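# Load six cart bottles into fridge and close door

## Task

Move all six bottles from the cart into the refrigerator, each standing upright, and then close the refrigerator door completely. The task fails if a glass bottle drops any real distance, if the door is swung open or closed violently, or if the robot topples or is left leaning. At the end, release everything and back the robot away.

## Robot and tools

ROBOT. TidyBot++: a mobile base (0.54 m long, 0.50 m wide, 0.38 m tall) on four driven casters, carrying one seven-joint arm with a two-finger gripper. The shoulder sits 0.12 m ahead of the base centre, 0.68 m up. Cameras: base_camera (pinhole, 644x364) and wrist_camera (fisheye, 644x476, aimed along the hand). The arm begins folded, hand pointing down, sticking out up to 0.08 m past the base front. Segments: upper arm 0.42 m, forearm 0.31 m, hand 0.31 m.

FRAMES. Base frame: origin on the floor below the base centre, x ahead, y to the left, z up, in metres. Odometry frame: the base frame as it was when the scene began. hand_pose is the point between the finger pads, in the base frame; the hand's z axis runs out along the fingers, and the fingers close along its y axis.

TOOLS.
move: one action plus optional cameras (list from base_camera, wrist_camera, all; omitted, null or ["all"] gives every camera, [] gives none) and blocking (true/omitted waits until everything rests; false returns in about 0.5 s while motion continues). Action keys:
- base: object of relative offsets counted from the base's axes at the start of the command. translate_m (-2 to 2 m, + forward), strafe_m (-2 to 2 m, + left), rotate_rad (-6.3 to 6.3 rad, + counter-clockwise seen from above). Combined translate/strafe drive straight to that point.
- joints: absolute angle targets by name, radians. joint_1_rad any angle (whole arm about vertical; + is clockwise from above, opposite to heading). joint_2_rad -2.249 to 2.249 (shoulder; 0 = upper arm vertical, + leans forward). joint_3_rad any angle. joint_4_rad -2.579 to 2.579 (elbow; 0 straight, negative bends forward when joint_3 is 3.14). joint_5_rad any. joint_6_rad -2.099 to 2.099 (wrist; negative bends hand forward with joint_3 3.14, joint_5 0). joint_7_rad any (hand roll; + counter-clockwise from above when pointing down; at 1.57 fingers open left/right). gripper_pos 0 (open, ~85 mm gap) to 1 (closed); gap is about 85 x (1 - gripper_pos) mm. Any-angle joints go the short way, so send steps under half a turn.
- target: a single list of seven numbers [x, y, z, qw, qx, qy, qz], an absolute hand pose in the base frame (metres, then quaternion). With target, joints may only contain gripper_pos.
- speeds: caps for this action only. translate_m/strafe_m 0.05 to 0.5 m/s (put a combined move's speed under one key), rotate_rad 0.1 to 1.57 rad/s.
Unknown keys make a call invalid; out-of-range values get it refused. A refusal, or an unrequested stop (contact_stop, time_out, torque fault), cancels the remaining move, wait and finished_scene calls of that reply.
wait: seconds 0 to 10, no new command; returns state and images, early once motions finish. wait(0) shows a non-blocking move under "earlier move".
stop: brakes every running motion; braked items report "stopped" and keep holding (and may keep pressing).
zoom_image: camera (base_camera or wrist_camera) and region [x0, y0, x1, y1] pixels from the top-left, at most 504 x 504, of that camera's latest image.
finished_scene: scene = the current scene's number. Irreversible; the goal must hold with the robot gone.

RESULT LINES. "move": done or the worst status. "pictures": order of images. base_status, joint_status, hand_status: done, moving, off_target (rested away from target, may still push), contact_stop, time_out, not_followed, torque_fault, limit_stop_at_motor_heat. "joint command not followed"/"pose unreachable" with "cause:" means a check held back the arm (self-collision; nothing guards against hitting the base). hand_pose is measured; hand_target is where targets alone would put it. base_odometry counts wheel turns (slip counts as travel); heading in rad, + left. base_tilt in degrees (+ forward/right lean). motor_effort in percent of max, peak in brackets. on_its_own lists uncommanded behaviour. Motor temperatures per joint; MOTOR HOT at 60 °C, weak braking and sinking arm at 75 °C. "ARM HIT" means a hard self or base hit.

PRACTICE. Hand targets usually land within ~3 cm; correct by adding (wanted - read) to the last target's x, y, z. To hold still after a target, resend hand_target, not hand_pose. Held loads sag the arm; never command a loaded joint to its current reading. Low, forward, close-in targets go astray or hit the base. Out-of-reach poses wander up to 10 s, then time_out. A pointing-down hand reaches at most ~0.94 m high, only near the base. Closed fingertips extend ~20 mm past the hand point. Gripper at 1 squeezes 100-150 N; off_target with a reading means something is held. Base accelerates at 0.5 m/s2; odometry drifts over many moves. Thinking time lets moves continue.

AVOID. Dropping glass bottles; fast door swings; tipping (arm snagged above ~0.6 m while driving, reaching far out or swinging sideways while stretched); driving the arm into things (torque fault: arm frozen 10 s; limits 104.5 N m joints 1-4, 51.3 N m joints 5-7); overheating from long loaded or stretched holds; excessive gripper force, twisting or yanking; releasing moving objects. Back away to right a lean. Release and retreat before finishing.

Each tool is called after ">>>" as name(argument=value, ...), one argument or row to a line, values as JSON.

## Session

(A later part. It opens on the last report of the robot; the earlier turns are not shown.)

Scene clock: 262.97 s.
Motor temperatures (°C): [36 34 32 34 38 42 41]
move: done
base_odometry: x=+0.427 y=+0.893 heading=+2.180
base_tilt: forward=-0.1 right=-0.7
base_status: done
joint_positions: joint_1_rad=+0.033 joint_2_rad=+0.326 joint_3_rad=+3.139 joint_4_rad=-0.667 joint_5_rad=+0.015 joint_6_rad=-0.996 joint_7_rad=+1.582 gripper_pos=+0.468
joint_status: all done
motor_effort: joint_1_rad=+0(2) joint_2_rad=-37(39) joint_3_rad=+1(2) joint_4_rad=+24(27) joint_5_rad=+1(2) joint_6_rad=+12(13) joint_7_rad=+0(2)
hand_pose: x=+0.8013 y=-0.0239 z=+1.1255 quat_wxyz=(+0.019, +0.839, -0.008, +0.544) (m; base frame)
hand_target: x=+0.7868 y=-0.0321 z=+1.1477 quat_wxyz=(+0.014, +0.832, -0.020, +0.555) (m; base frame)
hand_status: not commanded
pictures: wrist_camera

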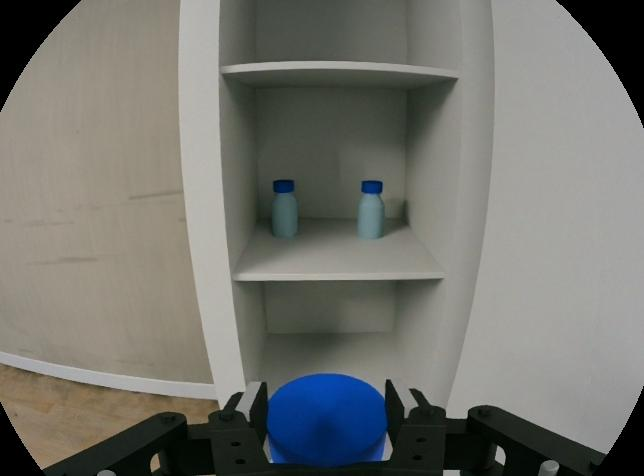

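>>> move(
  cameras=["wrist_camera"],
)

Scene clock: 284.93 s.
Motor temperatures (°C): [36 34 32 34 38 41 41]
base_odometry: x=+0.427 y=+0.893 heading=+2.180
base_tilt: forward=-0.1 right=-0.6
base_status: done
joint_positions: joint_1_rad=+0.033 joint_2_rad=+0.326 joint_3_rad=+3.139 joint_4_rad=-0.667 joint_5_rad=+0.015 joint_6_rad=-0.996 joint_7_rad=+1.582 gripper_pos=+0.468
joint_status: all done
motor_effort: joint_1_rad=+0(2) joint_2_rad=-37(39) joint_3_rad=+0(2) joint_4_rad=+24(27) joint_5_rad=+0(2) joint_6_rad=+12(13) joint_7_rad=-1(2)
hand_pose: x=+0.8013 y=-0.0239 z=+1.1255 quat_wxyz=(+0.019, +0.839, -0.008, +0.544) (m; base frame)
hand_target: x=+0.7868 y=-0.0321 z=+1.1477 quat_wxyz=(+0.014, +0.832, -0.020, +0.555) (m; base frame)
hand_status: not commanded
pictures: wrist_camera

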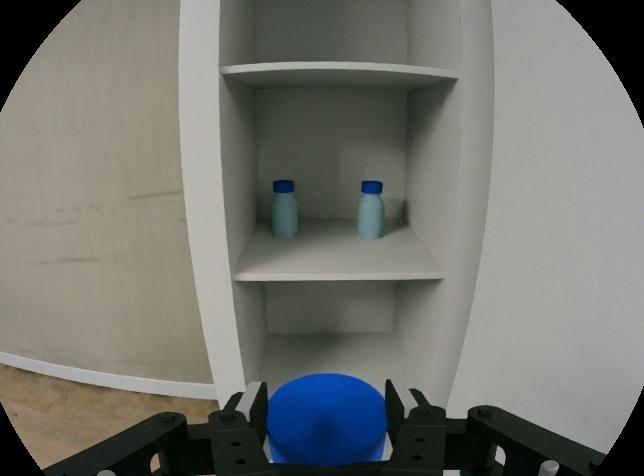

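>>> move(
  base={"translate_m":0.8,"strafe_m":-0.02},
  speeds={"translate_m":0.35},
  joints={"joint_1_rad":0.05,"joint_2_rad":0.31,"joint_3_rad":3.1416,"joint_4_rad":-0.70,"joint_5_rad":0,"joint_6_rad":-0.95,"joint_7_rad":1.572},
  cameras=["wrist_camera"],
)

>>> move(
  joints={"joint_1_rad":0.05,"joint_2_rad":0.315,"joint_3_rad":3.1416,"joint_4_rad":-0.82,"joint_5_rad":0,"joint_6_rad":-0.78,"joint_7_rad":1.572},
  cameras=["wrist_camera"],
)

>>> move(
  joints={"joint_1_rad":0.05,"joint_2_rad":0.318,"joint_3_rad":3.1416,"joint_4_rad":-0.86,"joint_5_rad":0,"joint_6_rad":-0.735,"joint_7_rad":1.572},
  cameras=["wrist_camera"],
)

Scene clock: 295.03 s.
Motor temperatures (°C): [36 35 32 34 38 41 41]
move: done
base_odometry: x=-0.015 y=+1.560 heading=+2.180
base_tilt: forward=-0.1 right=-0.7
base_status: done
joint_positions: joint_1_rad=+0.033 joint_2_rad=+0.332 joint_3_rad=+3.139 joint_4_rad=-0.699 joint_5_rad=+0.015 joint_6_rad=-0.995 joint_7_rad=+1.582 gripper_pos=+0.468
joint_status: all done
motor_effort: joint_1_rad=+0(1) joint_2_rad=-37(41) joint_3_rad=+1(3) joint_4_rad=+24(26) joint_5_rad=+1(2) joint_6_rad=+12(13) joint_7_rad=-1(2)
hand_pose: x=+0.8049 y=-0.0241 z=+1.1045 quat_wxyz=(+0.019, +0.848, -0.008, +0.529) (m; base frame)
hand_target: x=+0.8008 y=-0.0328 z=+1.1316 quat_wxyz=(+0.014, +0.830, -0.020, +0.557) (m; base frame)
hand_status: not commanded
pictures: wrist_camera

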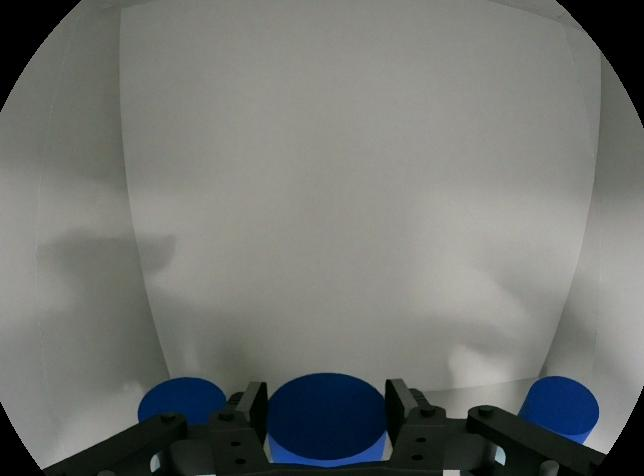

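Scene clock: 296.00 s.
Motor temperatures (°C): [36 35 32 34 38 41 41]
move: done
base_odometry: x=-0.015 y=+1.560 heading=+2.180
base_tilt: forward=-0.1 right=-0.7
base_status: not commanded
joint_positions: joint_1_rad=+0.033 joint_2_rad=+0.333 joint_3_rad=+3.139 joint_4_rad=-0.812 joint_5_rad=+0.015 joint_6_rad=-0.872 joint_7_rad=+1.582 gripper_pos=+0.468
joint_status: all done
motor_effort: joint_1_rad=+0(1) joint_2_rad=-38(40) joint_3_rad=+0(1) joint_4_rad=+25(25) joint_5_rad=+0(1) joint_6_rad=+12(13) joint_7_rad=-1(2)
hand_pose: x=+0.8232 y=-0.0243 z=+1.0753 quat_wxyz=(+0.019, +0.846, -0.007, +0.533) (m; base frame)
hand_target: x=+0.8266 y=-0.0341 z=+1.1095 quat_wxyz=(+0.015, +0.818, -0.020, +0.575) (m; base frame)
hand_status: not commanded
pictures: wrist_camera

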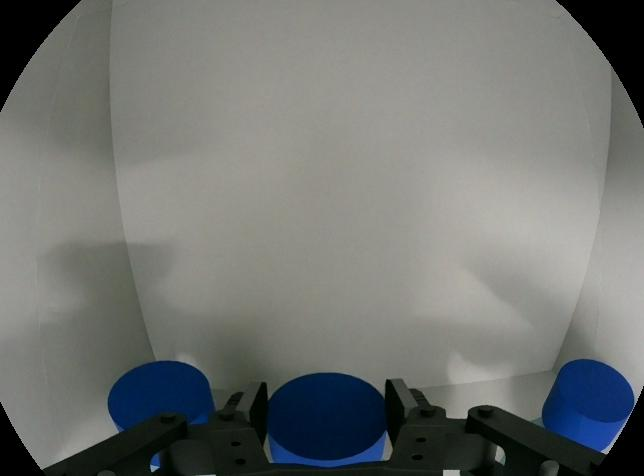

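Scene clock: 296.70 s.
Motor temperatures (°C): [36 35 32 34 38 42 41]
move: done
base_odometry: x=-0.015 y=+1.560 heading=+2.180
base_tilt: forward=-0.1 right=-0.7
base_status: not commanded
joint_positions: joint_1_rad=+0.033 joint_2_rad=+0.328 joint_3_rad=+3.139 joint_4_rad=-0.844 joint_5_rad=+0.015 joint_6_rad=-0.817 joint_7_rad=+1.582 gripper_pos=+0.468
joint_status: all done
motor_effort: joint_1_rad=+0(1) joint_2_rad=-35(38) joint_3_rad=+0(1) joint_4_rad=+23(26) joint_5_rad=+0(1) joint_6_rad=+12(12) joint_7_rad=+0(2)
hand_pose: x=+0.8283 y=-0.0243 z=+1.0755 quat_wxyz=(+0.019, +0.839, -0.007, +0.544) (m; base frame)
hand_target: x=+0.8334 y=-0.0344 z=+1.0974 quat_wxyz=(+0.015, +0.817, -0.020, +0.576) (m; base frame)
hand_status: not commanded
pictures: wrist_camera

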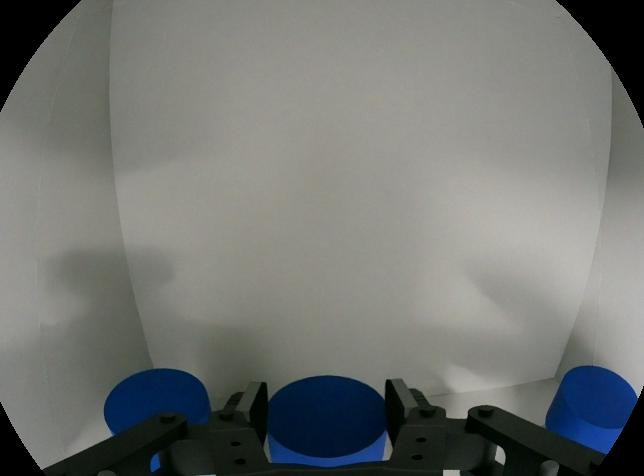

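>>> move(
  joints={"joint_1_rad":0.05,"joint_2_rad":0.32,"joint_3_rad":3.1416,"joint_4_rad":-0.89,"joint_5_rad":0,"joint_6_rad":-0.715,"joint_7_rad":1.572},
  cameras=["wrist_camera"],
)

Scene clock: 299.30 s.
Motor temperatures (°C): [36 35 32 34 38 42 41]
move: done
base_odometry: x=-0.015 y=+1.560 heading=+2.180
base_tilt: forward=-0.2 right=-0.7
base_status: not commanded
joint_positions: joint_1_rad=+0.033 joint_2_rad=+0.321 joint_3_rad=+3.139 joint_4_rad=-0.867 joint_5_rad=+0.015 joint_6_rad=-0.791 joint_7_rad=+1.582 gripper_pos=+0.468
joint_status: all done
motor_effort: joint_1_rad=+0(0) joint_2_rad=-32(35) joint_3_rad=+1(2) joint_4_rad=+22(23) joint_5_rad=+0(1) joint_6_rad=+10(11) joint_7_rad=-1(1)
hand_pose: x=+0.8285 y=-0.0242 z=+1.0751 quat_wxyz=(+0.019, +0.836, -0.007, +0.549) (m; base frame)
hand_target: x=+0.8366 y=-0.0346 z=+1.0842 quat_wxyz=(+0.015, +0.820, -0.020, +0.571) (m; base frame)
hand_status: not commanded
pictures: wrist_camera

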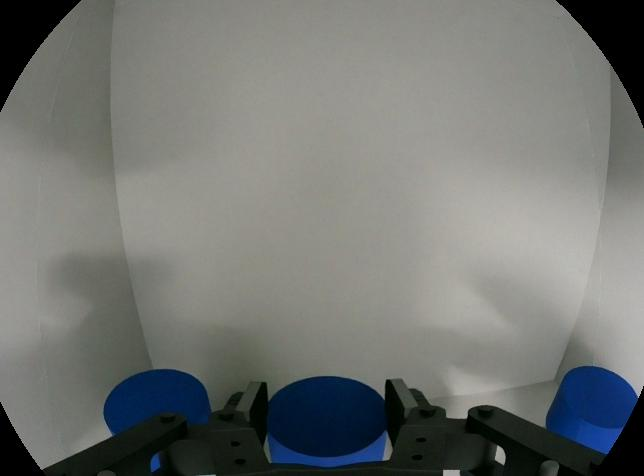

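>>> move(
  joints={"gripper_pos":0.27},
  cameras=["wrist_camera"],
)

>>> move(
  base={"translate_m":-0.45,"strafe_m":0.015},
  speeds={"translate_m":0.3},
  cameras=["wrist_camera"],
)

Scene clock: 302.53 s.
Motor temperatures (°C): [36 35 32 34 38 42 41]
move: done
base_odometry: x=-0.015 y=+1.560 heading=+2.180
base_tilt: forward=-0.1 right=-0.7
base_status: not commanded
joint_positions: joint_1_rad=+0.033 joint_2_rad=+0.319 joint_3_rad=+3.139 joint_4_rad=-0.871 joint_5_rad=+0.015 joint_6_rad=-0.779 joint_7_rad=+1.582 gripper_pos=+0.270
joint_status: all done
motor_effort: joint_1_rad=+0(1) joint_2_rad=-33(37) joint_3_rad=+1(1) joint_4_rad=+21(24) joint_5_rad=+0(1) joint_6_rad=+8(12) joint_7_rad=-1(2)
hand_pose: x=+0.8292 y=-0.0242 z=+1.0777 quat_wxyz=(+0.019, +0.833, -0.007, +0.553) (m; base frame)
hand_target: x=+0.8366 y=-0.0346 z=+1.0842 quat_wxyz=(+0.015, +0.820, -0.020, +0.571) (m; base frame)
hand_status: not commanded
pictures: wrist_camera

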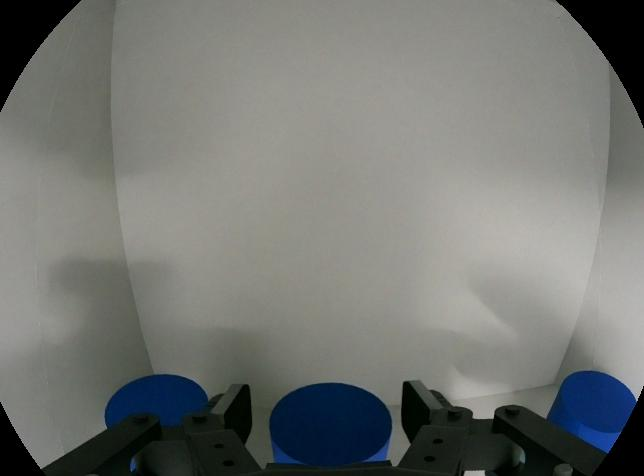

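Scene clock: 305.03 s.
Motor temperatures (°C): [36 35 32 34 38 42 41]
move: done
base_odometry: x=+0.231 y=+1.182 heading=+2.180
base_tilt: forward=-0.2 right=-0.7
base_status: done
joint_positions: joint_1_rad=+0.035 joint_2_rad=+0.310 joint_3_rad=+3.139 joint_4_rad=-0.871 joint_5_rad=+0.015 joint_6_rad=-0.778 joint_7_rad=+1.582 gripper_pos=+0.270
joint_status: not commanded
motor_effort: joint_1_rad=+0(3) joint_2_rad=-33(37) joint_3_rad=+0(2) joint_4_rad=+21(23) joint_5_rad=+0(1) joint_6_rad=+9(9) joint_7_rad=+0(2)
hand_pose: x=+0.8256 y=-0.0259 z=+1.0843 quat_wxyz=(+0.020, +0.830, -0.008, +0.557) (m; base frame)
hand_target: x=+0.8366 y=-0.0346 z=+1.0842 quat_wxyz=(+0.015, +0.820, -0.020, +0.571) (m; base frame)
hand_status: not commanded
pictures: wrist_camera

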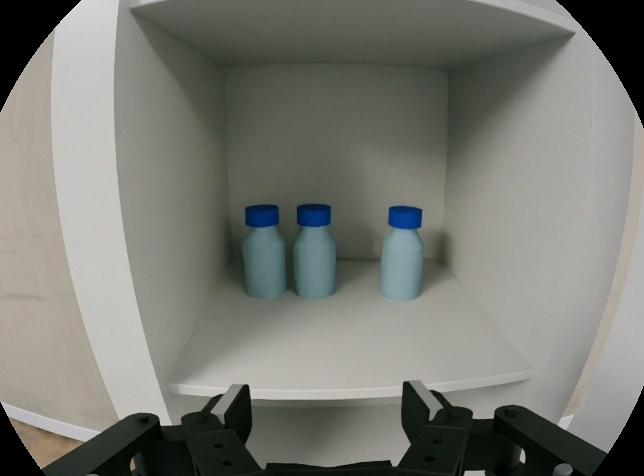

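>>> move(
  base={"translate_m":-1.28,"strafe_m":0.598},
  joints={"joint_1_rad":0,"joint_2_rad":0.07,"joint_3_rad":3.1416,"joint_4_rad":-1.08,"joint_5_rad":0,"joint_6_rad":-0.87,"joint_7_rad":1.572,"gripper_pos":0.38},
  cameras=[],
)

>>> move(
  base={"rotate_rad":-1.43},
)

Scene clock: 315.20 s.
Motor temperatures (°C): [36 35 32 34 38 42 41]
move: done
base_odometry: x=+0.473 y=-0.210 heading=+2.180
base_tilt: forward=-0.1 right=-0.7
base_status: done
joint_positions: joint_1_rad=+0.021 joint_2_rad=+0.061 joint_3_rad=+3.139 joint_4_rad=-1.053 joint_5_rad=+0.015 joint_6_rad=-0.820 joint_7_rad=+1.582 gripper_pos=+0.380
joint_status: all done
motor_effort: joint_1_rad=+0(2) joint_2_rad=-23(37) joint_3_rad=+1(2) joint_4_rad=+21(23) joint_5_rad=+0(2) joint_6_rad=+9(10) joint_7_rad=-1(2)
hand_pose: x=+0.7176 y=-0.0132 z=+1.1295 quat_wxyz=(+0.016, +0.823, -0.002, +0.567) (m; base frame)
hand_target: x=+0.7158 y=+0.0013 z=+1.0948 quat_wxyz=(+0.000, +0.847, +0.001, +0.532) (m; base frame)
hand_status: not commanded
pictures: none
No camera images: "cameras" was empty.

Scene clock: 317.47 s.
Motor temperatures (°C): [36 35 32 34 38 42 41]
move: done
base_odometry: x=+0.473 y=-0.210 heading=+0.750
base_tilt: forward=-0.1 right=-0.7
base_status: done
joint_positions: joint_1_rad=+0.011 joint_2_rad=+0.072 joint_3_rad=+3.147 joint_4_rad=-1.055 joint_5_rad=+0.015 joint_6_rad=-0.820 joint_7_rad=+1.582 gripper_pos=+0.380
joint_status: not commanded
motor_effort: joint_1_rad=+0(2) joint_2_rad=-23(27) joint_3_rad=+1(3) joint_4_rad=+21(22) joint_5_rad=+1(2) joint_6_rad=+9(9) joint_7_rad=-1(2)
hand_pose: x=+0.7224 y=-0.0118 z=+1.1221 quat_wxyz=(+0.016, +0.827, -0.001, +0.562) (m; base frame)
hand_target: x=+0.7158 y=+0.0013 z=+1.0948 quat_wxyz=(+0.000, +0.847, +0.001, +0.532) (m; base frame)
hand_status: not commanded
pictures: base_camera, wrist_camera

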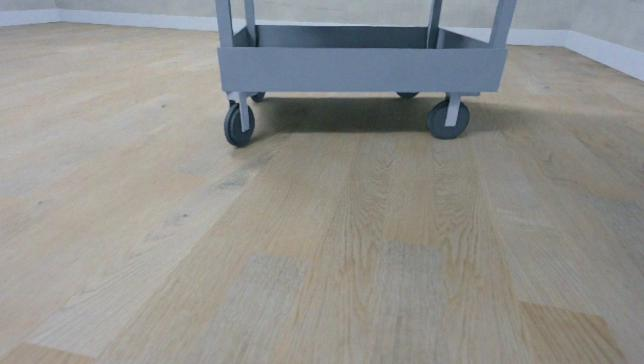

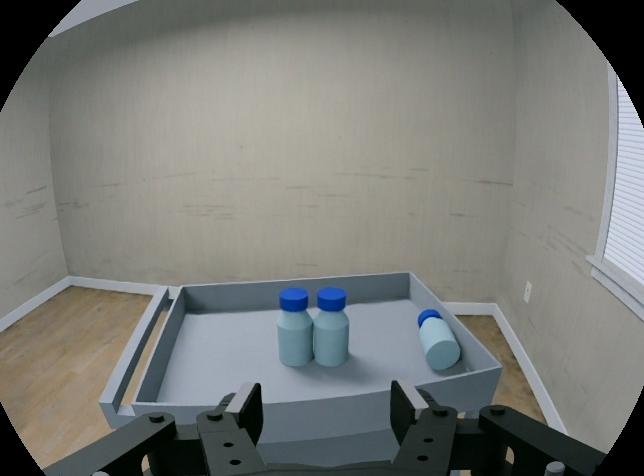

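>>> move(
  base={"translate_m":0.38,"strafe_m":-0.012},
  joints={"joint_1_rad":0,"joint_2_rad":0.02,"joint_3_rad":3.1416,"joint_4_rad":-1.68,"joint_5_rad":0,"joint_6_rad":-0.26,"joint_7_rad":1.572,"gripper_pos":0.38},
  cameras=["wrist_camera"],
)

Scene clock: 322.47 s.
Motor temperatures (°C): [36 35 32 34 38 42 41]
move: done
base_odometry: x=+0.759 y=+0.041 heading=+0.750
base_tilt: forward=-0.1 right=-0.7
base_status: done
joint_positions: joint_1_rad=+0.011 joint_2_rad=+0.023 joint_3_rad=+3.147 joint_4_rad=-1.652 joint_5_rad=+0.015 joint_6_rad=-0.331 joint_7_rad=+1.582 gripper_pos=+0.380
joint_status: all done
motor_effort: joint_1_rad=+0(1) joint_2_rad=-23(30) joint_3_rad=+1(2) joint_4_rad=+23(25) joint_5_rad=+0(1) joint_6_rad=+8(10) joint_7_rad=+0(2)
hand_pose: x=+0.7236 y=-0.0100 z=+0.9390 quat_wxyz=(+0.014, +0.843, +0.003, +0.538) (m; base frame)
hand_target: x=+0.7272 y=+0.0013 z=+0.9439 quat_wxyz=(+0.000, +0.830, +0.000, +0.557) (m; base frame)
hand_status: not commanded
pictures: wrist_camera

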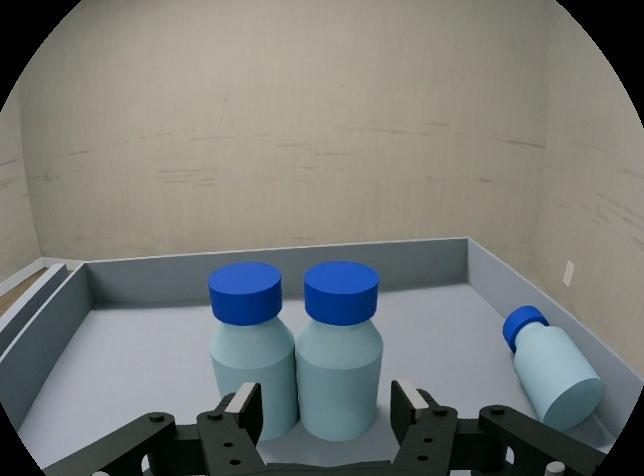

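>>> move(
  base={"translate_m":0.115,"strafe_m":-0.013},
  speeds={"translate_m":0.2},
  cameras=["wrist_camera"],
)

Scene clock: 327.93 s.
Motor temperatures (°C): [36 35 32 34 38 42 41]
move: done
base_odometry: x=+0.852 y=+0.110 heading=+0.750
base_tilt: forward=-0.1 right=-0.7
base_status: done
joint_positions: joint_1_rad=+0.011 joint_2_rad=+0.017 joint_3_rad=+3.147 joint_4_rad=-1.654 joint_5_rad=+0.015 joint_6_rad=-0.326 joint_7_rad=+1.582 gripper_pos=+0.380
joint_status: not commanded
motor_effort: joint_1_rad=+0(1) joint_2_rad=-23(25) joint_3_rad=+1(2) joint_4_rad=+21(23) joint_5_rad=+0(1) joint_6_rad=+9(9) joint_7_rad=+0(2)
hand_pose: x=+0.7223 y=-0.0100 z=+0.9424 quat_wxyz=(+0.014, +0.841, +0.003, +0.541) (m; base frame)
hand_target: x=+0.7272 y=+0.0013 z=+0.9439 quat_wxyz=(+0.000, +0.830, +0.000, +0.557) (m; base frame)
hand_status: not commanded
pictures: wrist_camera

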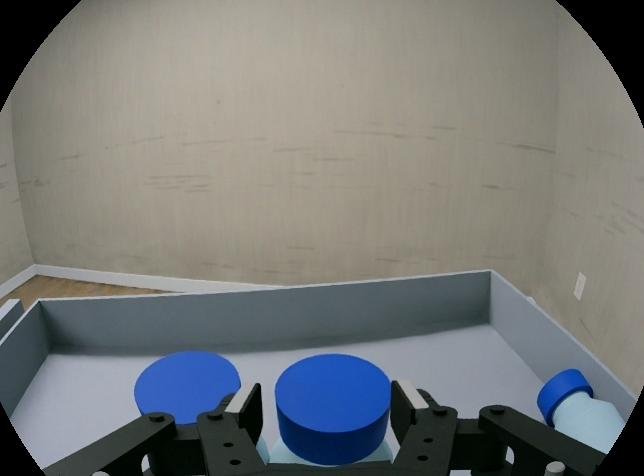

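>>> move(
  base={"translate_m":0.009,"strafe_m":-0.003},
  speeds={"translate_m":0.1},
  cameras=["wrist_camera"],
)

>>> move(
  joints={"gripper_pos":0.75},
  cameras=["wrist_camera"],
)

Scene clock: 331.37 s.
Motor temperatures (°C): [36 35 32 34 38 42 41]
move: done
base_odometry: x=+0.860 y=+0.114 heading=+0.750
base_tilt: forward=-0.1 right=-0.7
base_status: done
joint_positions: joint_1_rad=+0.011 joint_2_rad=+0.018 joint_3_rad=+3.147 joint_4_rad=-1.655 joint_5_rad=+0.015 joint_6_rad=-0.325 joint_7_rad=+1.582 gripper_pos=+0.380
joint_status: not commanded
motor_effort: joint_1_rad=+0(1) joint_2_rad=-22(26) joint_3_rad=+1(2) joint_4_rad=+22(23) joint_5_rad=+0(1) joint_6_rad=+9(9) joint_7_rad=-1(1)
hand_pose: x=+0.7226 y=-0.0099 z=+0.9419 quat_wxyz=(+0.014, +0.841, +0.003, +0.541) (m; base frame)
hand_target: x=+0.7272 y=+0.0013 z=+0.9439 quat_wxyz=(+0.000, +0.830, +0.000, +0.557) (m; base frame)
hand_status: not commanded
pictures: wrist_camera

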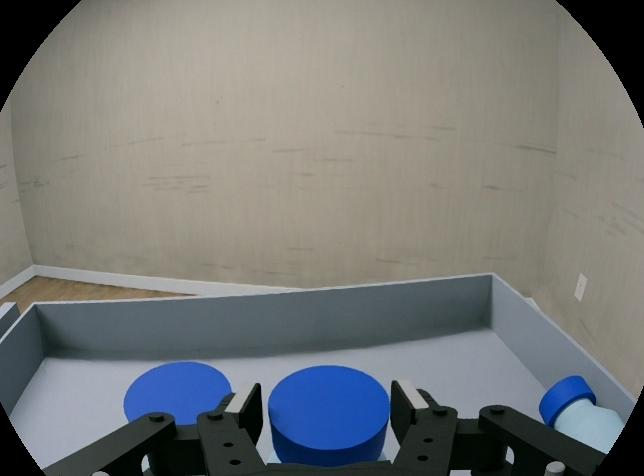

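Scene clock: 332.10 s.
Motor temperatures (°C): [36 35 32 34 38 42 41]
move: off_target
base_odometry: x=+0.860 y=+0.114 heading=+0.750
base_tilt: forward=-0.1 right=-0.7
base_status: not commanded
joint_positions: joint_1_rad=+0.011 joint_2_rad=+0.016 joint_3_rad=+3.147 joint_4_rad=-1.655 joint_5_rad=+0.015 joint_6_rad=-0.323 joint_7_rad=+1.582 gripper_pos=+0.489
joint_status: gripper_pos off_target (ended at +0.489, target +0.750)
motor_effort: joint_1_rad=-1(2) joint_2_rad=-21(23) joint_3_rad=+1(1) joint_4_rad=+22(23) joint_5_rad=+0(1) joint_6_rad=+9(9) joint_7_rad=-1(2)
hand_pose: x=+0.7223 y=-0.0099 z=+0.9429 quat_wxyz=(+0.014, +0.840, +0.003, +0.542) (m; base frame)
hand_target: x=+0.7272 y=+0.0013 z=+0.9439 quat_wxyz=(+0.000, +0.830, +0.000, +0.557) (m; base frame)
hand_status: not commanded
pictures: wrist_camera

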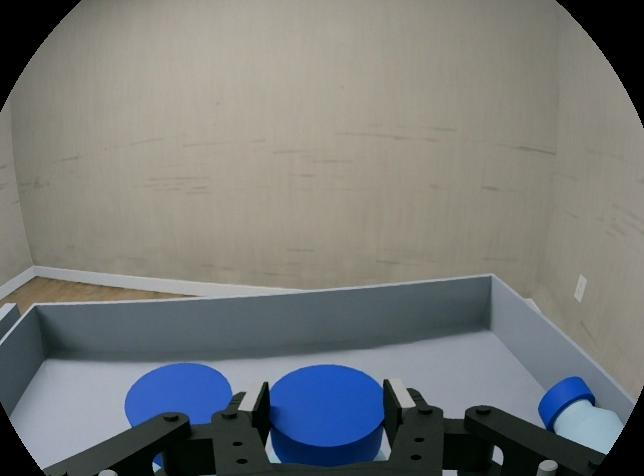

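>>> move(
  joints={"gripper_pos":0.38},
  cameras=[],
)

>>> move(
  base={"translate_m":0.009},
  speeds={"translate_m":0.1},
  cameras=["wrist_camera"],
)

>>> move(
  joints={"gripper_pos":0.75},
  cameras=["wrist_camera"],
)

Scene clock: 335.70 s.
Motor temperatures (°C): [36 35 32 34 38 42 41]
move: done
base_odometry: x=+0.860 y=+0.114 heading=+0.750
base_tilt: forward=-0.1 right=-0.7
base_status: not commanded
joint_positions: joint_1_rad=+0.011 joint_2_rad=+0.016 joint_3_rad=+3.147 joint_4_rad=-1.657 joint_5_rad=+0.015 joint_6_rad=-0.323 joint_7_rad=+1.582 gripper_pos=+0.380
joint_status: all done
motor_effort: joint_1_rad=+0(1) joint_2_rad=-22(24) joint_3_rad=+1(1) joint_4_rad=+22(24) joint_5_rad=+0(1) joint_6_rad=+9(10) joint_7_rad=-1(2)
hand_pose: x=+0.7220 y=-0.0099 z=+0.9417 quat_wxyz=(+0.014, +0.841, +0.003, +0.542) (m; base frame)
hand_target: x=+0.7272 y=+0.0013 z=+0.9439 quat_wxyz=(+0.000, +0.830, +0.000, +0.557) (m; base frame)
hand_status: not commanded
pictures: none
No camera images: "cameras" was empty.

Scene clock: 336.33 s.
Motor temperatures (°C): [36 35 32 34 38 42 41]
move: done
base_odometry: x=+0.867 y=+0.120 heading=+0.750
base_tilt: forward=-0.1 right=-0.6
base_status: done
joint_positions: joint_1_rad=+0.011 joint_2_rad=+0.017 joint_3_rad=+3.147 joint_4_rad=-1.657 joint_5_rad=+0.015 joint_6_rad=-0.322 joint_7_rad=+1.582 gripper_pos=+0.380
joint_status: not commanded
motor_effort: joint_1_rad=+0(1) joint_2_rad=-22(26) joint_3_rad=+0(1) joint_4_rad=+23(24) joint_5_rad=+0(1) joint_6_rad=+9(9) joint_7_rad=+0(2)
hand_pose: x=+0.7224 y=-0.0099 z=+0.9412 quat_wxyz=(+0.014, +0.841, +0.003, +0.541) (m; base frame)
hand_target: x=+0.7272 y=+0.0013 z=+0.9439 quat_wxyz=(+0.000, +0.830, +0.000, +0.557) (m; base frame)
hand_status: not commanded
pictures: wrist_camera

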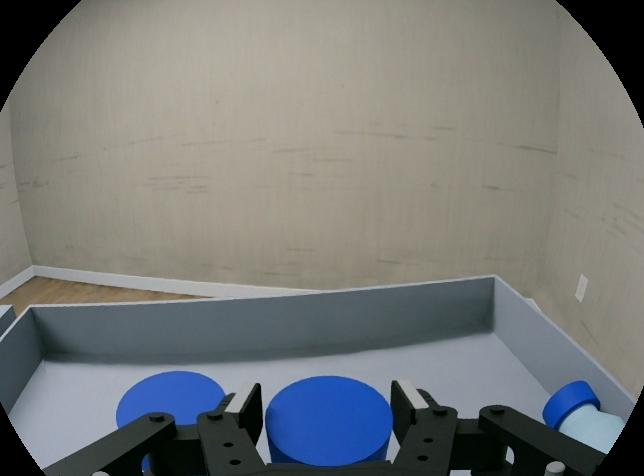

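Scene clock: 337.07 s.
Motor temperatures (°C): [36 35 32 34 38 42 41]
move: off_target
base_odometry: x=+0.867 y=+0.120 heading=+0.750
base_tilt: forward=-0.2 right=-0.6
base_status: not commanded
joint_positions: joint_1_rad=+0.011 joint_2_rad=+0.016 joint_3_rad=+3.147 joint_4_rad=-1.658 joint_5_rad=+0.015 joint_6_rad=-0.321 joint_7_rad=+1.582 gripper_pos=+0.456
joint_status: gripper_pos off_target (ended at +0.456, target +0.750)
motor_effort: joint_1_rad=-1(2) joint_2_rad=-22(23) joint_3_rad=+0(1) joint_4_rad=+22(24) joint_5_rad=+0(1) joint_6_rad=+9(10) joint_7_rad=-1(2)
hand_pose: x=+0.7221 y=-0.0099 z=+0.9420 quat_wxyz=(+0.014, +0.840, +0.003, +0.542) (m; base frame)
hand_target: x=+0.7272 y=+0.0013 z=+0.9439 quat_wxyz=(+0.000, +0.830, +0.000, +0.557) (m; base frame)
hand_status: not commanded
pictures: wrist_camera

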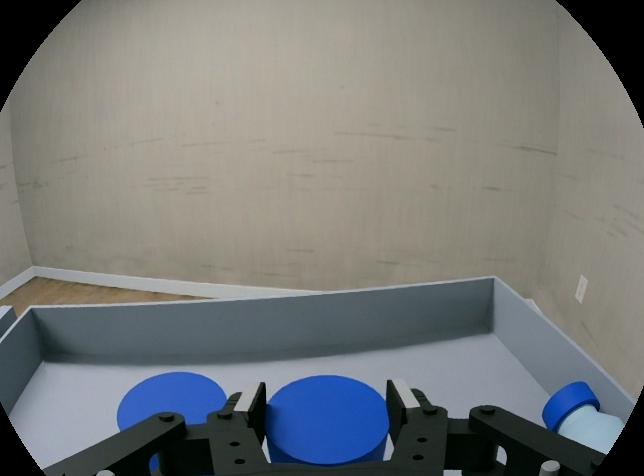

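Centred now. Lift.

>>> move(
  joints={"joint_1_rad":0,"joint_2_rad":0.055,"joint_3_rad":3.1416,"joint_4_rad":-1.35,"joint_5_rad":0,"joint_6_rad":-0.60,"joint_7_rad":1.572},
  cameras=["wrist_camera"],
)

>>> move(
  joints={"joint_1_rad":0,"joint_2_rad":0.07,"joint_3_rad":3.1416,"joint_4_rad":-1.08,"joint_5_rad":0,"joint_6_rad":-0.87,"joint_7_rad":1.572},
  cameras=["wrist_camera"],
)

>>> move(
  base={"translate_m":-0.5},
  cameras=["wrist_camera"],
)

>>> move(
  base={"rotate_rad":1.43},
  speeds={"rotate_rad":1.2},
  cameras=[],
)

Scene clock: 342.43 s.
Motor temperatures (°C): [36 35 32 34 38 42 41]
move: done
base_odometry: x=+0.867 y=+0.120 heading=+0.750
base_tilt: forward=-0.1 right=-0.7
base_status: not commanded
joint_positions: joint_1_rad=+0.011 joint_2_rad=+0.069 joint_3_rad=+3.147 joint_4_rad=-1.376 joint_5_rad=+0.015 joint_6_rad=-0.576 joint_7_rad=+1.582 gripper_pos=+0.456
joint_status: all done
motor_effort: joint_1_rad=+0(2) joint_2_rad=-30(33) joint_3_rad=+0(2) joint_4_rad=+27(30) joint_5_rad=+0(1) joint_6_rad=+13(14) joint_7_rad=-1(2)
hand_pose: x=+0.7402 y=-0.0111 z=+1.0054 quat_wxyz=(+0.014, +0.847, +0.001, +0.531) (m; base frame)
hand_target: x=+0.7346 y=+0.0013 z=+1.0229 quat_wxyz=(+0.000, +0.843, +0.000, +0.538) (m; base frame)
hand_status: not commanded
pictures: wrist_camera

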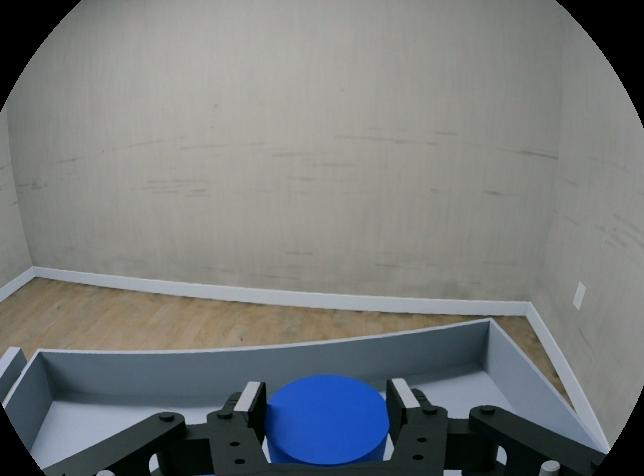

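Scene clock: 344.03 s.
Motor temperatures (°C): [36 35 32 34 38 42 41]
move: done
base_odometry: x=+0.867 y=+0.120 heading=+0.750
base_tilt: forward=-0.1 right=-0.6
base_status: not commanded
joint_positions: joint_1_rad=+0.011 joint_2_rad=+0.081 joint_3_rad=+3.147 joint_4_rad=-1.107 joint_5_rad=+0.015 joint_6_rad=-0.845 joint_7_rad=+1.582 gripper_pos=+0.456
joint_status: all done
motor_effort: joint_1_rad=+0(1) joint_2_rad=-29(32) joint_3_rad=+1(2) joint_4_rad=+26(29) joint_5_rad=+1(1) joint_6_rad=+13(14) joint_7_rad=+0(2)
hand_pose: x=+0.7233 y=-0.0118 z=+1.0798 quat_wxyz=(+0.015, +0.850, +0.000, +0.526) (m; base frame)
hand_target: x=+0.7158 y=+0.0013 z=+1.0948 quat_wxyz=(+0.000, +0.847, +0.000, +0.532) (m; base frame)
hand_status: not commanded
pictures: wrist_camera

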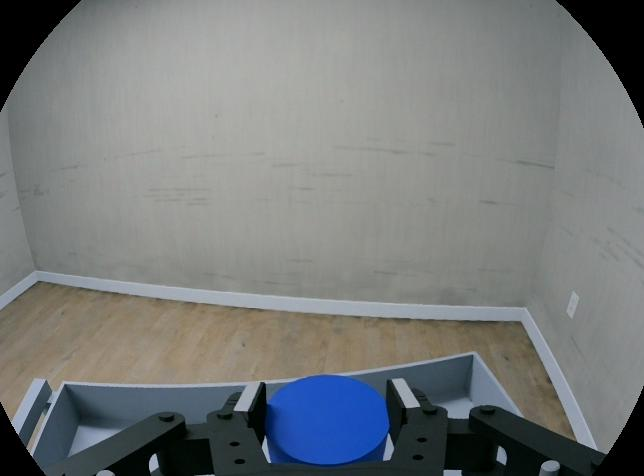

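Scene clock: 346.43 s.
Motor temperatures (°C): [36 35 32 34 38 42 41]
move: done
base_odometry: x=+0.501 y=-0.221 heading=+0.750
base_tilt: forward=-0.1 right=-0.6
base_status: done
joint_positions: joint_1_rad=+0.011 joint_2_rad=+0.086 joint_3_rad=+3.147 joint_4_rad=-1.102 joint_5_rad=+0.015 joint_6_rad=-0.858 joint_7_rad=+1.582 gripper_pos=+0.456
joint_status: not commanded
motor_effort: joint_1_rad=+0(1) joint_2_rad=-29(34) joint_3_rad=+0(2) joint_4_rad=+26(28) joint_5_rad=+1(1) joint_6_rad=+13(14) joint_7_rad=-1(2)
hand_pose: x=+0.7235 y=-0.0116 z=+1.0760 quat_wxyz=(+0.015, +0.854, +0.000, +0.521) (m; base frame)
hand_target: x=+0.7158 y=+0.0013 z=+1.0948 quat_wxyz=(+0.000, +0.847, +0.000, +0.532) (m; base frame)
hand_status: not commanded
pictures: wrist_camera

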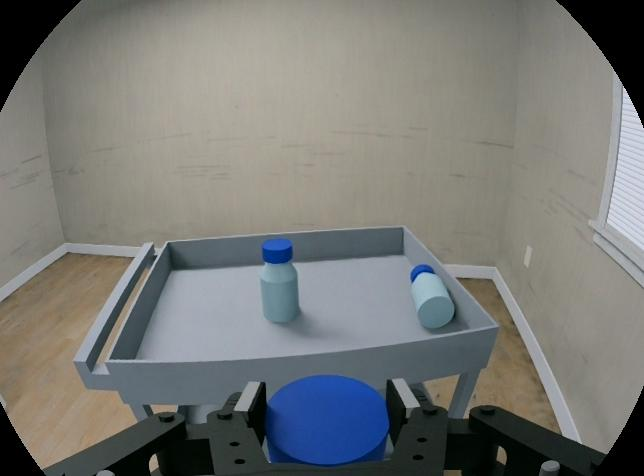

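Scene clock: 348.77 s.
Motor temperatures (°C): [36 35 32 34 38 42 41]
move: done
base_odometry: x=+0.501 y=-0.221 heading=+2.180
base_tilt: forward=-0.1 right=-0.7
base_status: done
joint_positions: joint_1_rad=+0.001 joint_2_rad=+0.095 joint_3_rad=+3.139 joint_4_rad=-1.102 joint_5_rad=+0.015 joint_6_rad=-0.858 joint_7_rad=+1.582 gripper_pos=+0.456
joint_status: not commanded
motor_effort: joint_1_rad=+0(4) joint_2_rad=-30(33) joint_3_rad=+0(5) joint_4_rad=+26(27) joint_5_rad=+1(3) joint_6_rad=+13(13) joint_7_rad=-1(2)
hand_pose: x=+0.7270 y=-0.0018 z=+1.0706 quat_wxyz=(+0.010, +0.856, +0.007, +0.517) (m; base frame)
hand_target: x=+0.7158 y=+0.0013 z=+1.0948 quat_wxyz=(+0.000, +0.847, +0.000, +0.532) (m; base frame)
hand_status: not commanded
pictures: none
No camera images: "cameras" was empty.

>>> move(
  base={"translate_m":0.846,"strafe_m":-0.487},
  joints={"joint_1_rad":0,"joint_2_rad":0.305,"joint_3_rad":3.1416,"joint_4_rad":-0.64,"joint_5_rad":0,"joint_6_rad":-1.02,"joint_7_rad":1.572},
  cameras=["wrist_camera"],
)

Scene clock: 356.73 s.
Motor temperatures (°C): [36 35 32 34 38 42 41]
move: done
base_odometry: x=+0.416 y=+0.751 heading=+2.181
base_tilt: forward=-0.1 right=-0.7
base_status: done
joint_positions: joint_1_rad=+0.001 joint_2_rad=+0.330 joint_3_rad=+3.139 joint_4_rad=-0.670 joint_5_rad=+0.015 joint_6_rad=-0.999 joint_7_rad=+1.582 gripper_pos=+0.456
joint_status: all done
motor_effort: joint_1_rad=+0(1) joint_2_rad=-38(40) joint_3_rad=+0(2) joint_4_rad=+25(27) joint_5_rad=+0(2) joint_6_rad=+13(14) joint_7_rad=-1(2)
hand_pose: x=+0.8030 y=-0.0025 z=+1.1205 quat_wxyz=(+0.010, +0.841, +0.005, +0.541) (m; base frame)
hand_target: x=+0.7876 y=+0.0013 z=+1.1478 quat_wxyz=(+0.000, +0.832, +0.000, +0.555) (m; base frame)
hand_status: not commanded
pictures: wrist_camera

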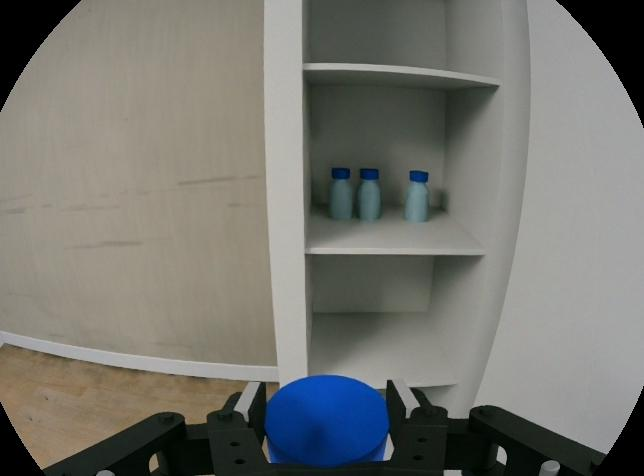

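>>> move(
  base={"translate_m":0.62,"strafe_m":-0.045},
  speeds={"translate_m":0.4},
  joints={"joint_1_rad":0,"joint_2_rad":0.305,"joint_3_rad":3.1416,"joint_4_rad":-0.69,"joint_5_rad":0,"joint_6_rad":-0.97,"joint_7_rad":1.572},
  cameras=["wrist_camera"],
)

Scene clock: 364.27 s.
Motor temperatures (°C): [36 35 32 34 38 41 41]
move: done
base_odometry: x=+0.098 y=+1.286 heading=+2.180
base_tilt: forward=-0.2 right=-0.6
base_status: done
joint_positions: joint_1_rad=+0.001 joint_2_rad=+0.332 joint_3_rad=+3.139 joint_4_rad=-0.692 joint_5_rad=+0.015 joint_6_rad=-1.000 joint_7_rad=+1.582 gripper_pos=+0.456
joint_status: all done
motor_effort: joint_1_rad=+0(1) joint_2_rad=-38(42) joint_3_rad=+1(2) joint_4_rad=+24(26) joint_5_rad=+0(1) joint_6_rad=+12(14) joint_7_rad=+0(2)
hand_pose: x=+0.8044 y=-0.0025 z=+1.1069 quat_wxyz=(+0.010, +0.848, +0.005, +0.530) (m; base frame)
hand_target: x=+0.7964 y=+0.0013 z=+1.1348 quat_wxyz=(+0.000, +0.832, +0.000, +0.555) (m; base frame)
hand_status: not commanded
pictures: wrist_camera

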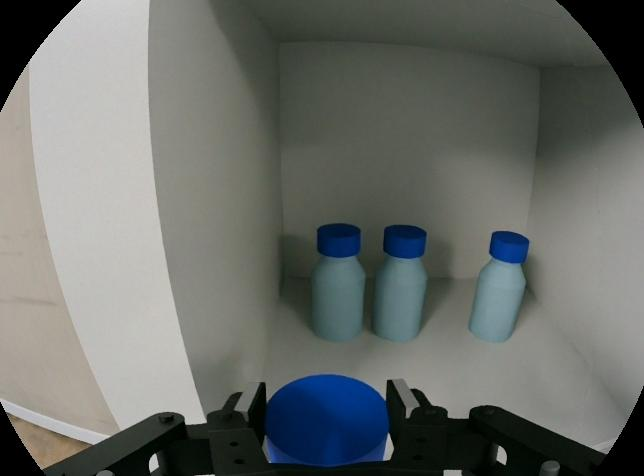

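>>> move(
  base={"translate_m":0.18,"strafe_m":-0.014},
  speeds={"translate_m":0.25},
  cameras=["wrist_camera"],
)

>>> move(
  joints={"joint_1_rad":0,"joint_2_rad":0.315,"joint_3_rad":3.1416,"joint_4_rad":-0.82,"joint_5_rad":0,"joint_6_rad":-0.78,"joint_7_rad":1.572},
  cameras=["wrist_camera"],
)

>>> move(
  joints={"joint_1_rad":0,"joint_2_rad":0.318,"joint_3_rad":3.1416,"joint_4_rad":-0.86,"joint_5_rad":0,"joint_6_rad":-0.735,"joint_7_rad":1.572},
  cameras=[],
)

>>> move(
  joints={"joint_1_rad":0,"joint_2_rad":0.32,"joint_3_rad":3.1416,"joint_4_rad":-0.89,"joint_5_rad":0,"joint_6_rad":-0.715,"joint_7_rad":1.572},
  cameras=["wrist_camera"],
)

Scene clock: 371.87 s.
Motor temperatures (°C): [36 35 32 34 38 41 41]
move: done
base_odometry: x=+0.007 y=+1.441 heading=+2.180
base_tilt: forward=-0.1 right=-0.7
base_status: done
joint_positions: joint_1_rad=+0.001 joint_2_rad=+0.331 joint_3_rad=+3.139 joint_4_rad=-0.693 joint_5_rad=+0.015 joint_6_rad=-1.000 joint_7_rad=+1.582 gripper_pos=+0.456
joint_status: not commanded
motor_effort: joint_1_rad=+0(1) joint_2_rad=-37(41) joint_3_rad=+1(2) joint_4_rad=+24(26) joint_5_rad=+1(1) joint_6_rad=+12(13) joint_7_rad=-1(2)
hand_pose: x=+0.8039 y=-0.0025 z=+1.1074 quat_wxyz=(+0.010, +0.848, +0.005, +0.531) (m; base frame)
hand_target: x=+0.7964 y=+0.0013 z=+1.1348 quat_wxyz=(+0.000, +0.832, +0.000, +0.555) (m; base frame)
hand_status: not commanded
pictures: wrist_camera

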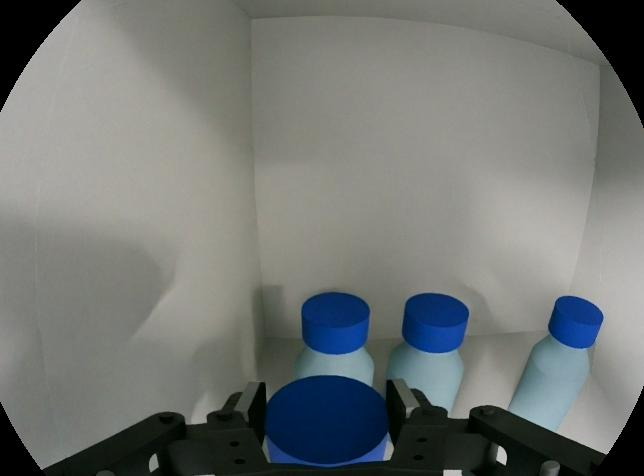

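Scene clock: 372.87 s.
Motor temperatures (°C): [36 35 32 34 38 42 41]
move: done
base_odometry: x=+0.007 y=+1.441 heading=+2.180
base_tilt: forward=-0.1 right=-0.7
base_status: not commanded
joint_positions: joint_1_rad=+0.001 joint_2_rad=+0.333 joint_3_rad=+3.139 joint_4_rad=-0.813 joint_5_rad=+0.015 joint_6_rad=-0.873 joint_7_rad=+1.582 gripper_pos=+0.456
joint_status: all done
motor_effort: joint_1_rad=+0(1) joint_2_rad=-37(40) joint_3_rad=+0(2) joint_4_rad=+25(26) joint_5_rad=+0(2) joint_6_rad=+12(13) joint_7_rad=+0(2)
hand_pose: x=+0.8236 y=-0.0021 z=+1.0738 quat_wxyz=(+0.010, +0.847, +0.006, +0.532) (m; base frame)
hand_target: x=+0.8274 y=+0.0013 z=+1.1095 quat_wxyz=(+0.000, +0.818, +0.000, +0.576) (m; base frame)
hand_status: not commanded
pictures: wrist_camera

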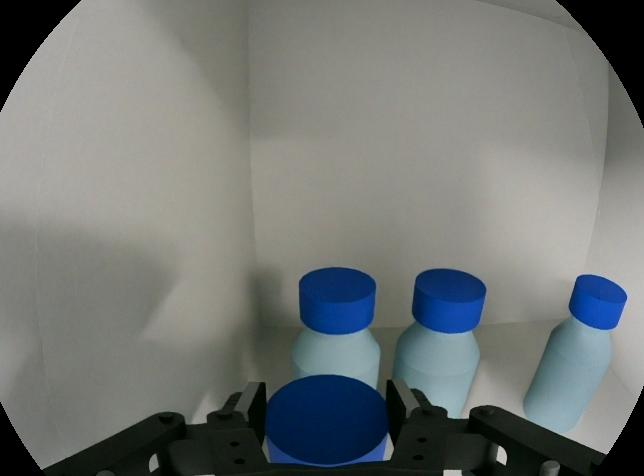

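Scene clock: 373.53 s.
Motor temperatures (°C): [36 35 32 34 38 42 41]
move: done
base_odometry: x=+0.007 y=+1.441 heading=+2.180
base_tilt: forward=-0.2 right=-0.7
base_status: not commanded
joint_positions: joint_1_rad=+0.001 joint_2_rad=+0.327 joint_3_rad=+3.139 joint_4_rad=-0.845 joint_5_rad=+0.015 joint_6_rad=-0.821 joint_7_rad=+1.582 gripper_pos=+0.456
joint_status: all done
motor_effort: joint_1_rad=+0(1) joint_2_rad=-34(37) joint_3_rad=+0(2) joint_4_rad=+23(25) joint_5_rad=+1(1) joint_6_rad=+11(12) joint_7_rad=-2(2)
hand_pose: x=+0.8279 y=-0.0019 z=+1.0744 quat_wxyz=(+0.010, +0.840, +0.006, +0.543) (m; base frame)
hand_target: x=+0.8342 y=+0.0013 z=+1.0974 quat_wxyz=(+0.000, +0.817, +0.000, +0.576) (m; base frame)
hand_status: not commanded
pictures: none
No camera images: "cameras" was empty.

Scene clock: 374.17 s.
Motor temperatures (°C): [36 35 32 34 38 42 41]
move: done
base_odometry: x=+0.007 y=+1.441 heading=+2.180
base_tilt: forward=-0.1 right=-0.6
base_status: not commanded
joint_positions: joint_1_rad=+0.001 joint_2_rad=+0.319 joint_3_rad=+3.139 joint_4_rad=-0.868 joint_5_rad=+0.015 joint_6_rad=-0.795 joint_7_rad=+1.582 gripper_pos=+0.456
joint_status: all done
motor_effort: joint_1_rad=+0(1) joint_2_rad=-32(34) joint_3_rad=+1(1) joint_4_rad=+22(24) joint_5_rad=+0(2) joint_6_rad=+10(11) joint_7_rad=-1(2)
hand_pose: x=+0.8279 y=-0.0018 z=+1.0741 quat_wxyz=(+0.010, +0.837, +0.006, +0.547) (m; base frame)
hand_target: x=+0.8375 y=+0.0013 z=+1.0842 quat_wxyz=(+0.000, +0.821, +0.000, +0.571) (m; base frame)
hand_status: not commanded
pictures: wrist_camera

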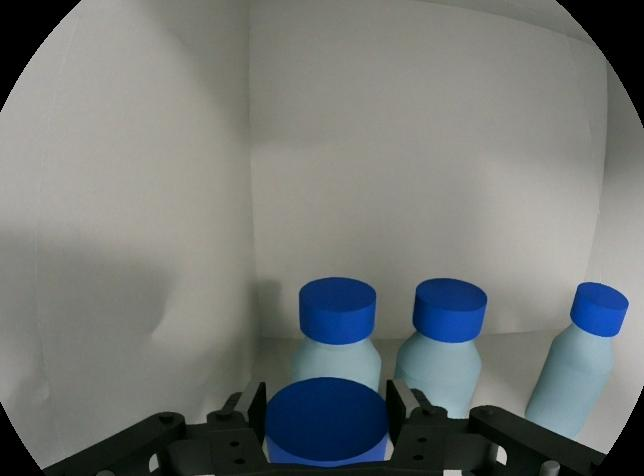

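>>> move(
  joints={"joint_1_rad":0,"joint_2_rad":0.308,"joint_3_rad":3.1416,"joint_4_rad":-0.80,"joint_5_rad":0,"joint_6_rad":-0.88,"joint_7_rad":1.572},
  cameras=["wrist_camera"],
)

Scene clock: 381.27 s.
Motor temperatures (°C): [36 35 32 34 38 42 41]
move: done
base_odometry: x=+0.007 y=+1.441 heading=+2.180
base_tilt: forward=+0.0 right=-0.7
base_status: not commanded
joint_positions: joint_1_rad=+0.001 joint_2_rad=+0.326 joint_3_rad=+3.139 joint_4_rad=-0.825 joint_5_rad=+0.015 joint_6_rad=-0.868 joint_7_rad=+1.582 gripper_pos=+0.456
joint_status: all done
motor_effort: joint_1_rad=+0(1) joint_2_rad=-39(39) joint_3_rad=+0(1) joint_4_rad=+25(27) joint_5_rad=+0(2) joint_6_rad=+12(13) joint_7_rad=+0(2)
hand_pose: x=+0.8214 y=-0.0020 z=+1.0739 quat_wxyz=(+0.010, +0.846, +0.006, +0.532) (m; base frame)
hand_target: x=+0.8124 y=+0.0013 z=+1.0970 quat_wxyz=(+0.000, +0.838, +0.000, +0.545) (m; base frame)
hand_status: not commanded
pictures: wrist_camera

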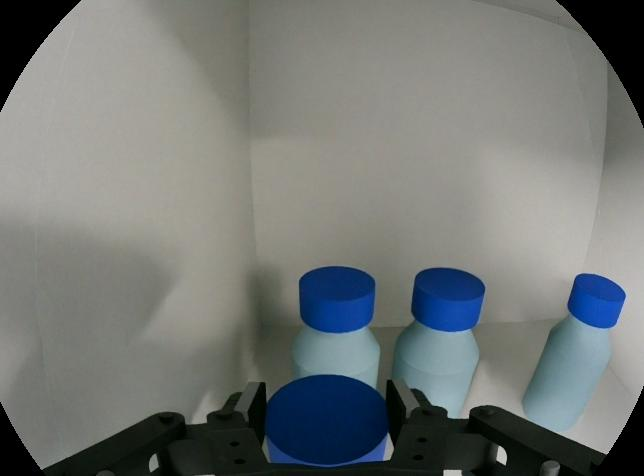

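>>> move(
  base={"translate_m":0.022},
  speeds={"translate_m":0.1},
  cameras=["wrist_camera"],
)

>>> move(
  joints={"joint_1_rad":0,"joint_2_rad":0.32,"joint_3_rad":3.1416,"joint_4_rad":-0.885,"joint_5_rad":0,"joint_6_rad":-0.715,"joint_7_rad":1.572},
  cameras=["wrist_camera"],
)

Scene clock: 385.13 s.
Motor temperatures (°C): [36 35 32 34 38 42 41]
move: done
base_odometry: x=-0.006 y=+1.459 heading=+2.180
base_tilt: forward=-0.1 right=-0.7
base_status: done
joint_positions: joint_1_rad=+0.001 joint_2_rad=+0.329 joint_3_rad=+3.139 joint_4_rad=-0.820 joint_5_rad=+0.015 joint_6_rad=-0.870 joint_7_rad=+1.582 gripper_pos=+0.456
joint_status: not commanded
motor_effort: joint_1_rad=+0(1) joint_2_rad=-38(40) joint_3_rad=+0(2) joint_4_rad=+25(26) joint_5_rad=+0(1) joint_6_rad=+13(13) joint_7_rad=+0(2)
hand_pose: x=+0.8221 y=-0.0021 z=+1.0742 quat_wxyz=(+0.010, +0.846, +0.006, +0.532) (m; base frame)
hand_target: x=+0.8124 y=+0.0013 z=+1.0970 quat_wxyz=(+0.000, +0.838, +0.000, +0.545) (m; base frame)
hand_status: not commanded
pictures: wrist_camera

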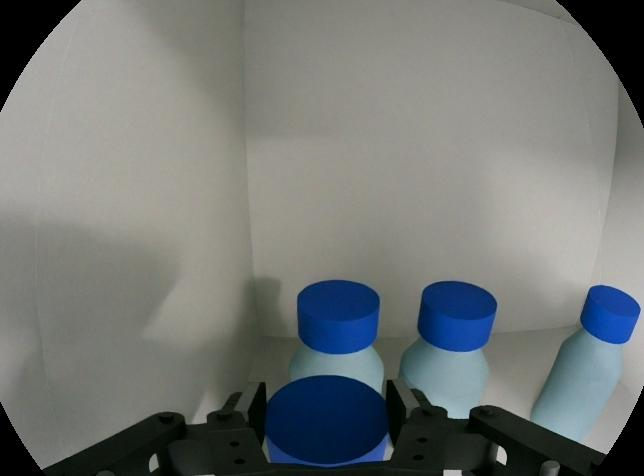

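Scene clock: 386.00 s.
Motor temperatures (°C): [36 35 32 34 38 42 41]
move: done
base_odometry: x=-0.006 y=+1.459 heading=+2.180
base_tilt: forward=-0.1 right=-0.7
base_status: not commanded
joint_positions: joint_1_rad=+0.001 joint_2_rad=+0.323 joint_3_rad=+3.139 joint_4_rad=-0.867 joint_5_rad=+0.015 joint_6_rad=-0.787 joint_7_rad=+1.582 gripper_pos=+0.456
joint_status: all done
motor_effort: joint_1_rad=+0(1) joint_2_rad=-33(39) joint_3_rad=+1(2) joint_4_rad=+23(27) joint_5_rad=+1(2) joint_6_rad=+11(13) joint_7_rad=-1(2)
hand_pose: x=+0.8303 y=-0.0018 z=+1.0750 quat_wxyz=(+0.010, +0.835, +0.007, +0.550) (m; base frame)
hand_target: x=+0.8374 y=+0.0013 z=+1.0872 quat_wxyz=(+0.000, +0.819, +0.000, +0.574) (m; base frame)
hand_status: not commanded
pictures: wrist_camera

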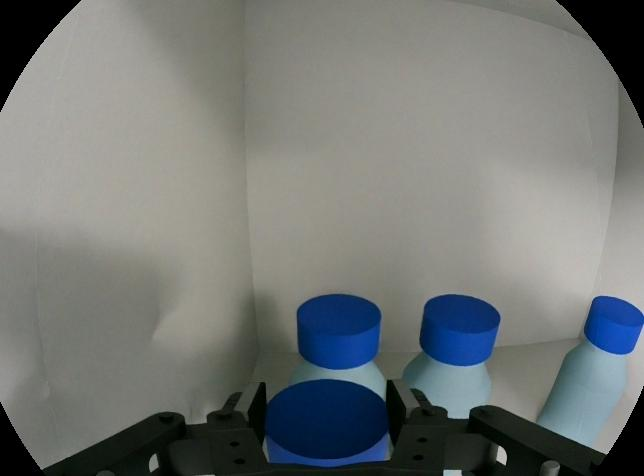

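>>> move(
  joints={"gripper_pos":0.28},
  cameras=["wrist_camera"],
)

>>> move(
  base={"translate_m":-0.45,"strafe_m":0.005},
  speeds={"translate_m":0.3},
  cameras=["wrist_camera"],
)

Scene clock: 389.60 s.
Motor temperatures (°C): [36 35 32 34 38 42 41]
move: done
base_odometry: x=-0.006 y=+1.459 heading=+2.180
base_tilt: forward=-0.1 right=-0.6
base_status: not commanded
joint_positions: joint_1_rad=+0.001 joint_2_rad=+0.319 joint_3_rad=+3.139 joint_4_rad=-0.869 joint_5_rad=+0.015 joint_6_rad=-0.773 joint_7_rad=+1.582 gripper_pos=+0.280
joint_status: all done
motor_effort: joint_1_rad=+0(1) joint_2_rad=-33(37) joint_3_rad=+0(2) joint_4_rad=+21(25) joint_5_rad=+1(1) joint_6_rad=+9(13) joint_7_rad=-1(2)
hand_pose: x=+0.8306 y=-0.0017 z=+1.0803 quat_wxyz=(+0.010, +0.831, +0.007, +0.557) (m; base frame)
hand_target: x=+0.8374 y=+0.0013 z=+1.0872 quat_wxyz=(+0.000, +0.819, +0.000, +0.574) (m; base frame)
hand_status: not commanded
pictures: wrist_camera

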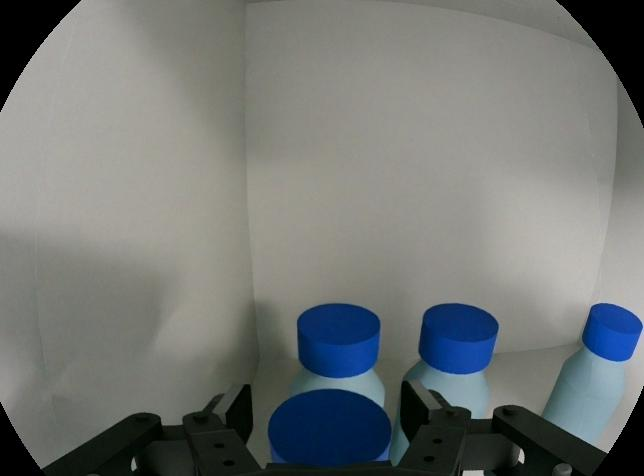

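Scene clock: 392.13 s.
Motor temperatures (°C): [36 35 32 34 38 42 41]
move: done
base_odometry: x=+0.248 y=+1.087 heading=+2.180
base_tilt: forward=-0.1 right=-0.7
base_status: done
joint_positions: joint_1_rad=+0.001 joint_2_rad=+0.310 joint_3_rad=+3.140 joint_4_rad=-0.869 joint_5_rad=+0.015 joint_6_rad=-0.773 joint_7_rad=+1.582 gripper_pos=+0.280
joint_status: not commanded
motor_effort: joint_1_rad=+0(3) joint_2_rad=-32(37) joint_3_rad=+2(3) joint_4_rad=+22(22) joint_5_rad=+0(1) joint_6_rad=+9(9) joint_7_rad=-1(2)
hand_pose: x=+0.8267 y=-0.0019 z=+1.0872 quat_wxyz=(+0.010, +0.828, +0.006, +0.561) (m; base frame)
hand_target: x=+0.8374 y=+0.0013 z=+1.0872 quat_wxyz=(+0.000, +0.819, +0.000, +0.574) (m; base frame)
hand_status: not commanded
pictures: wrist_camera

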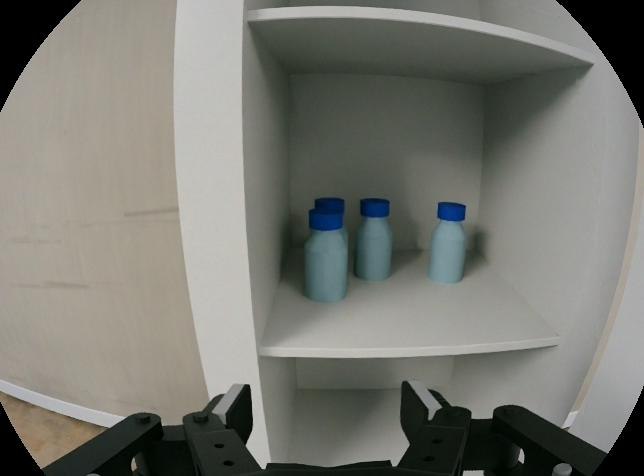

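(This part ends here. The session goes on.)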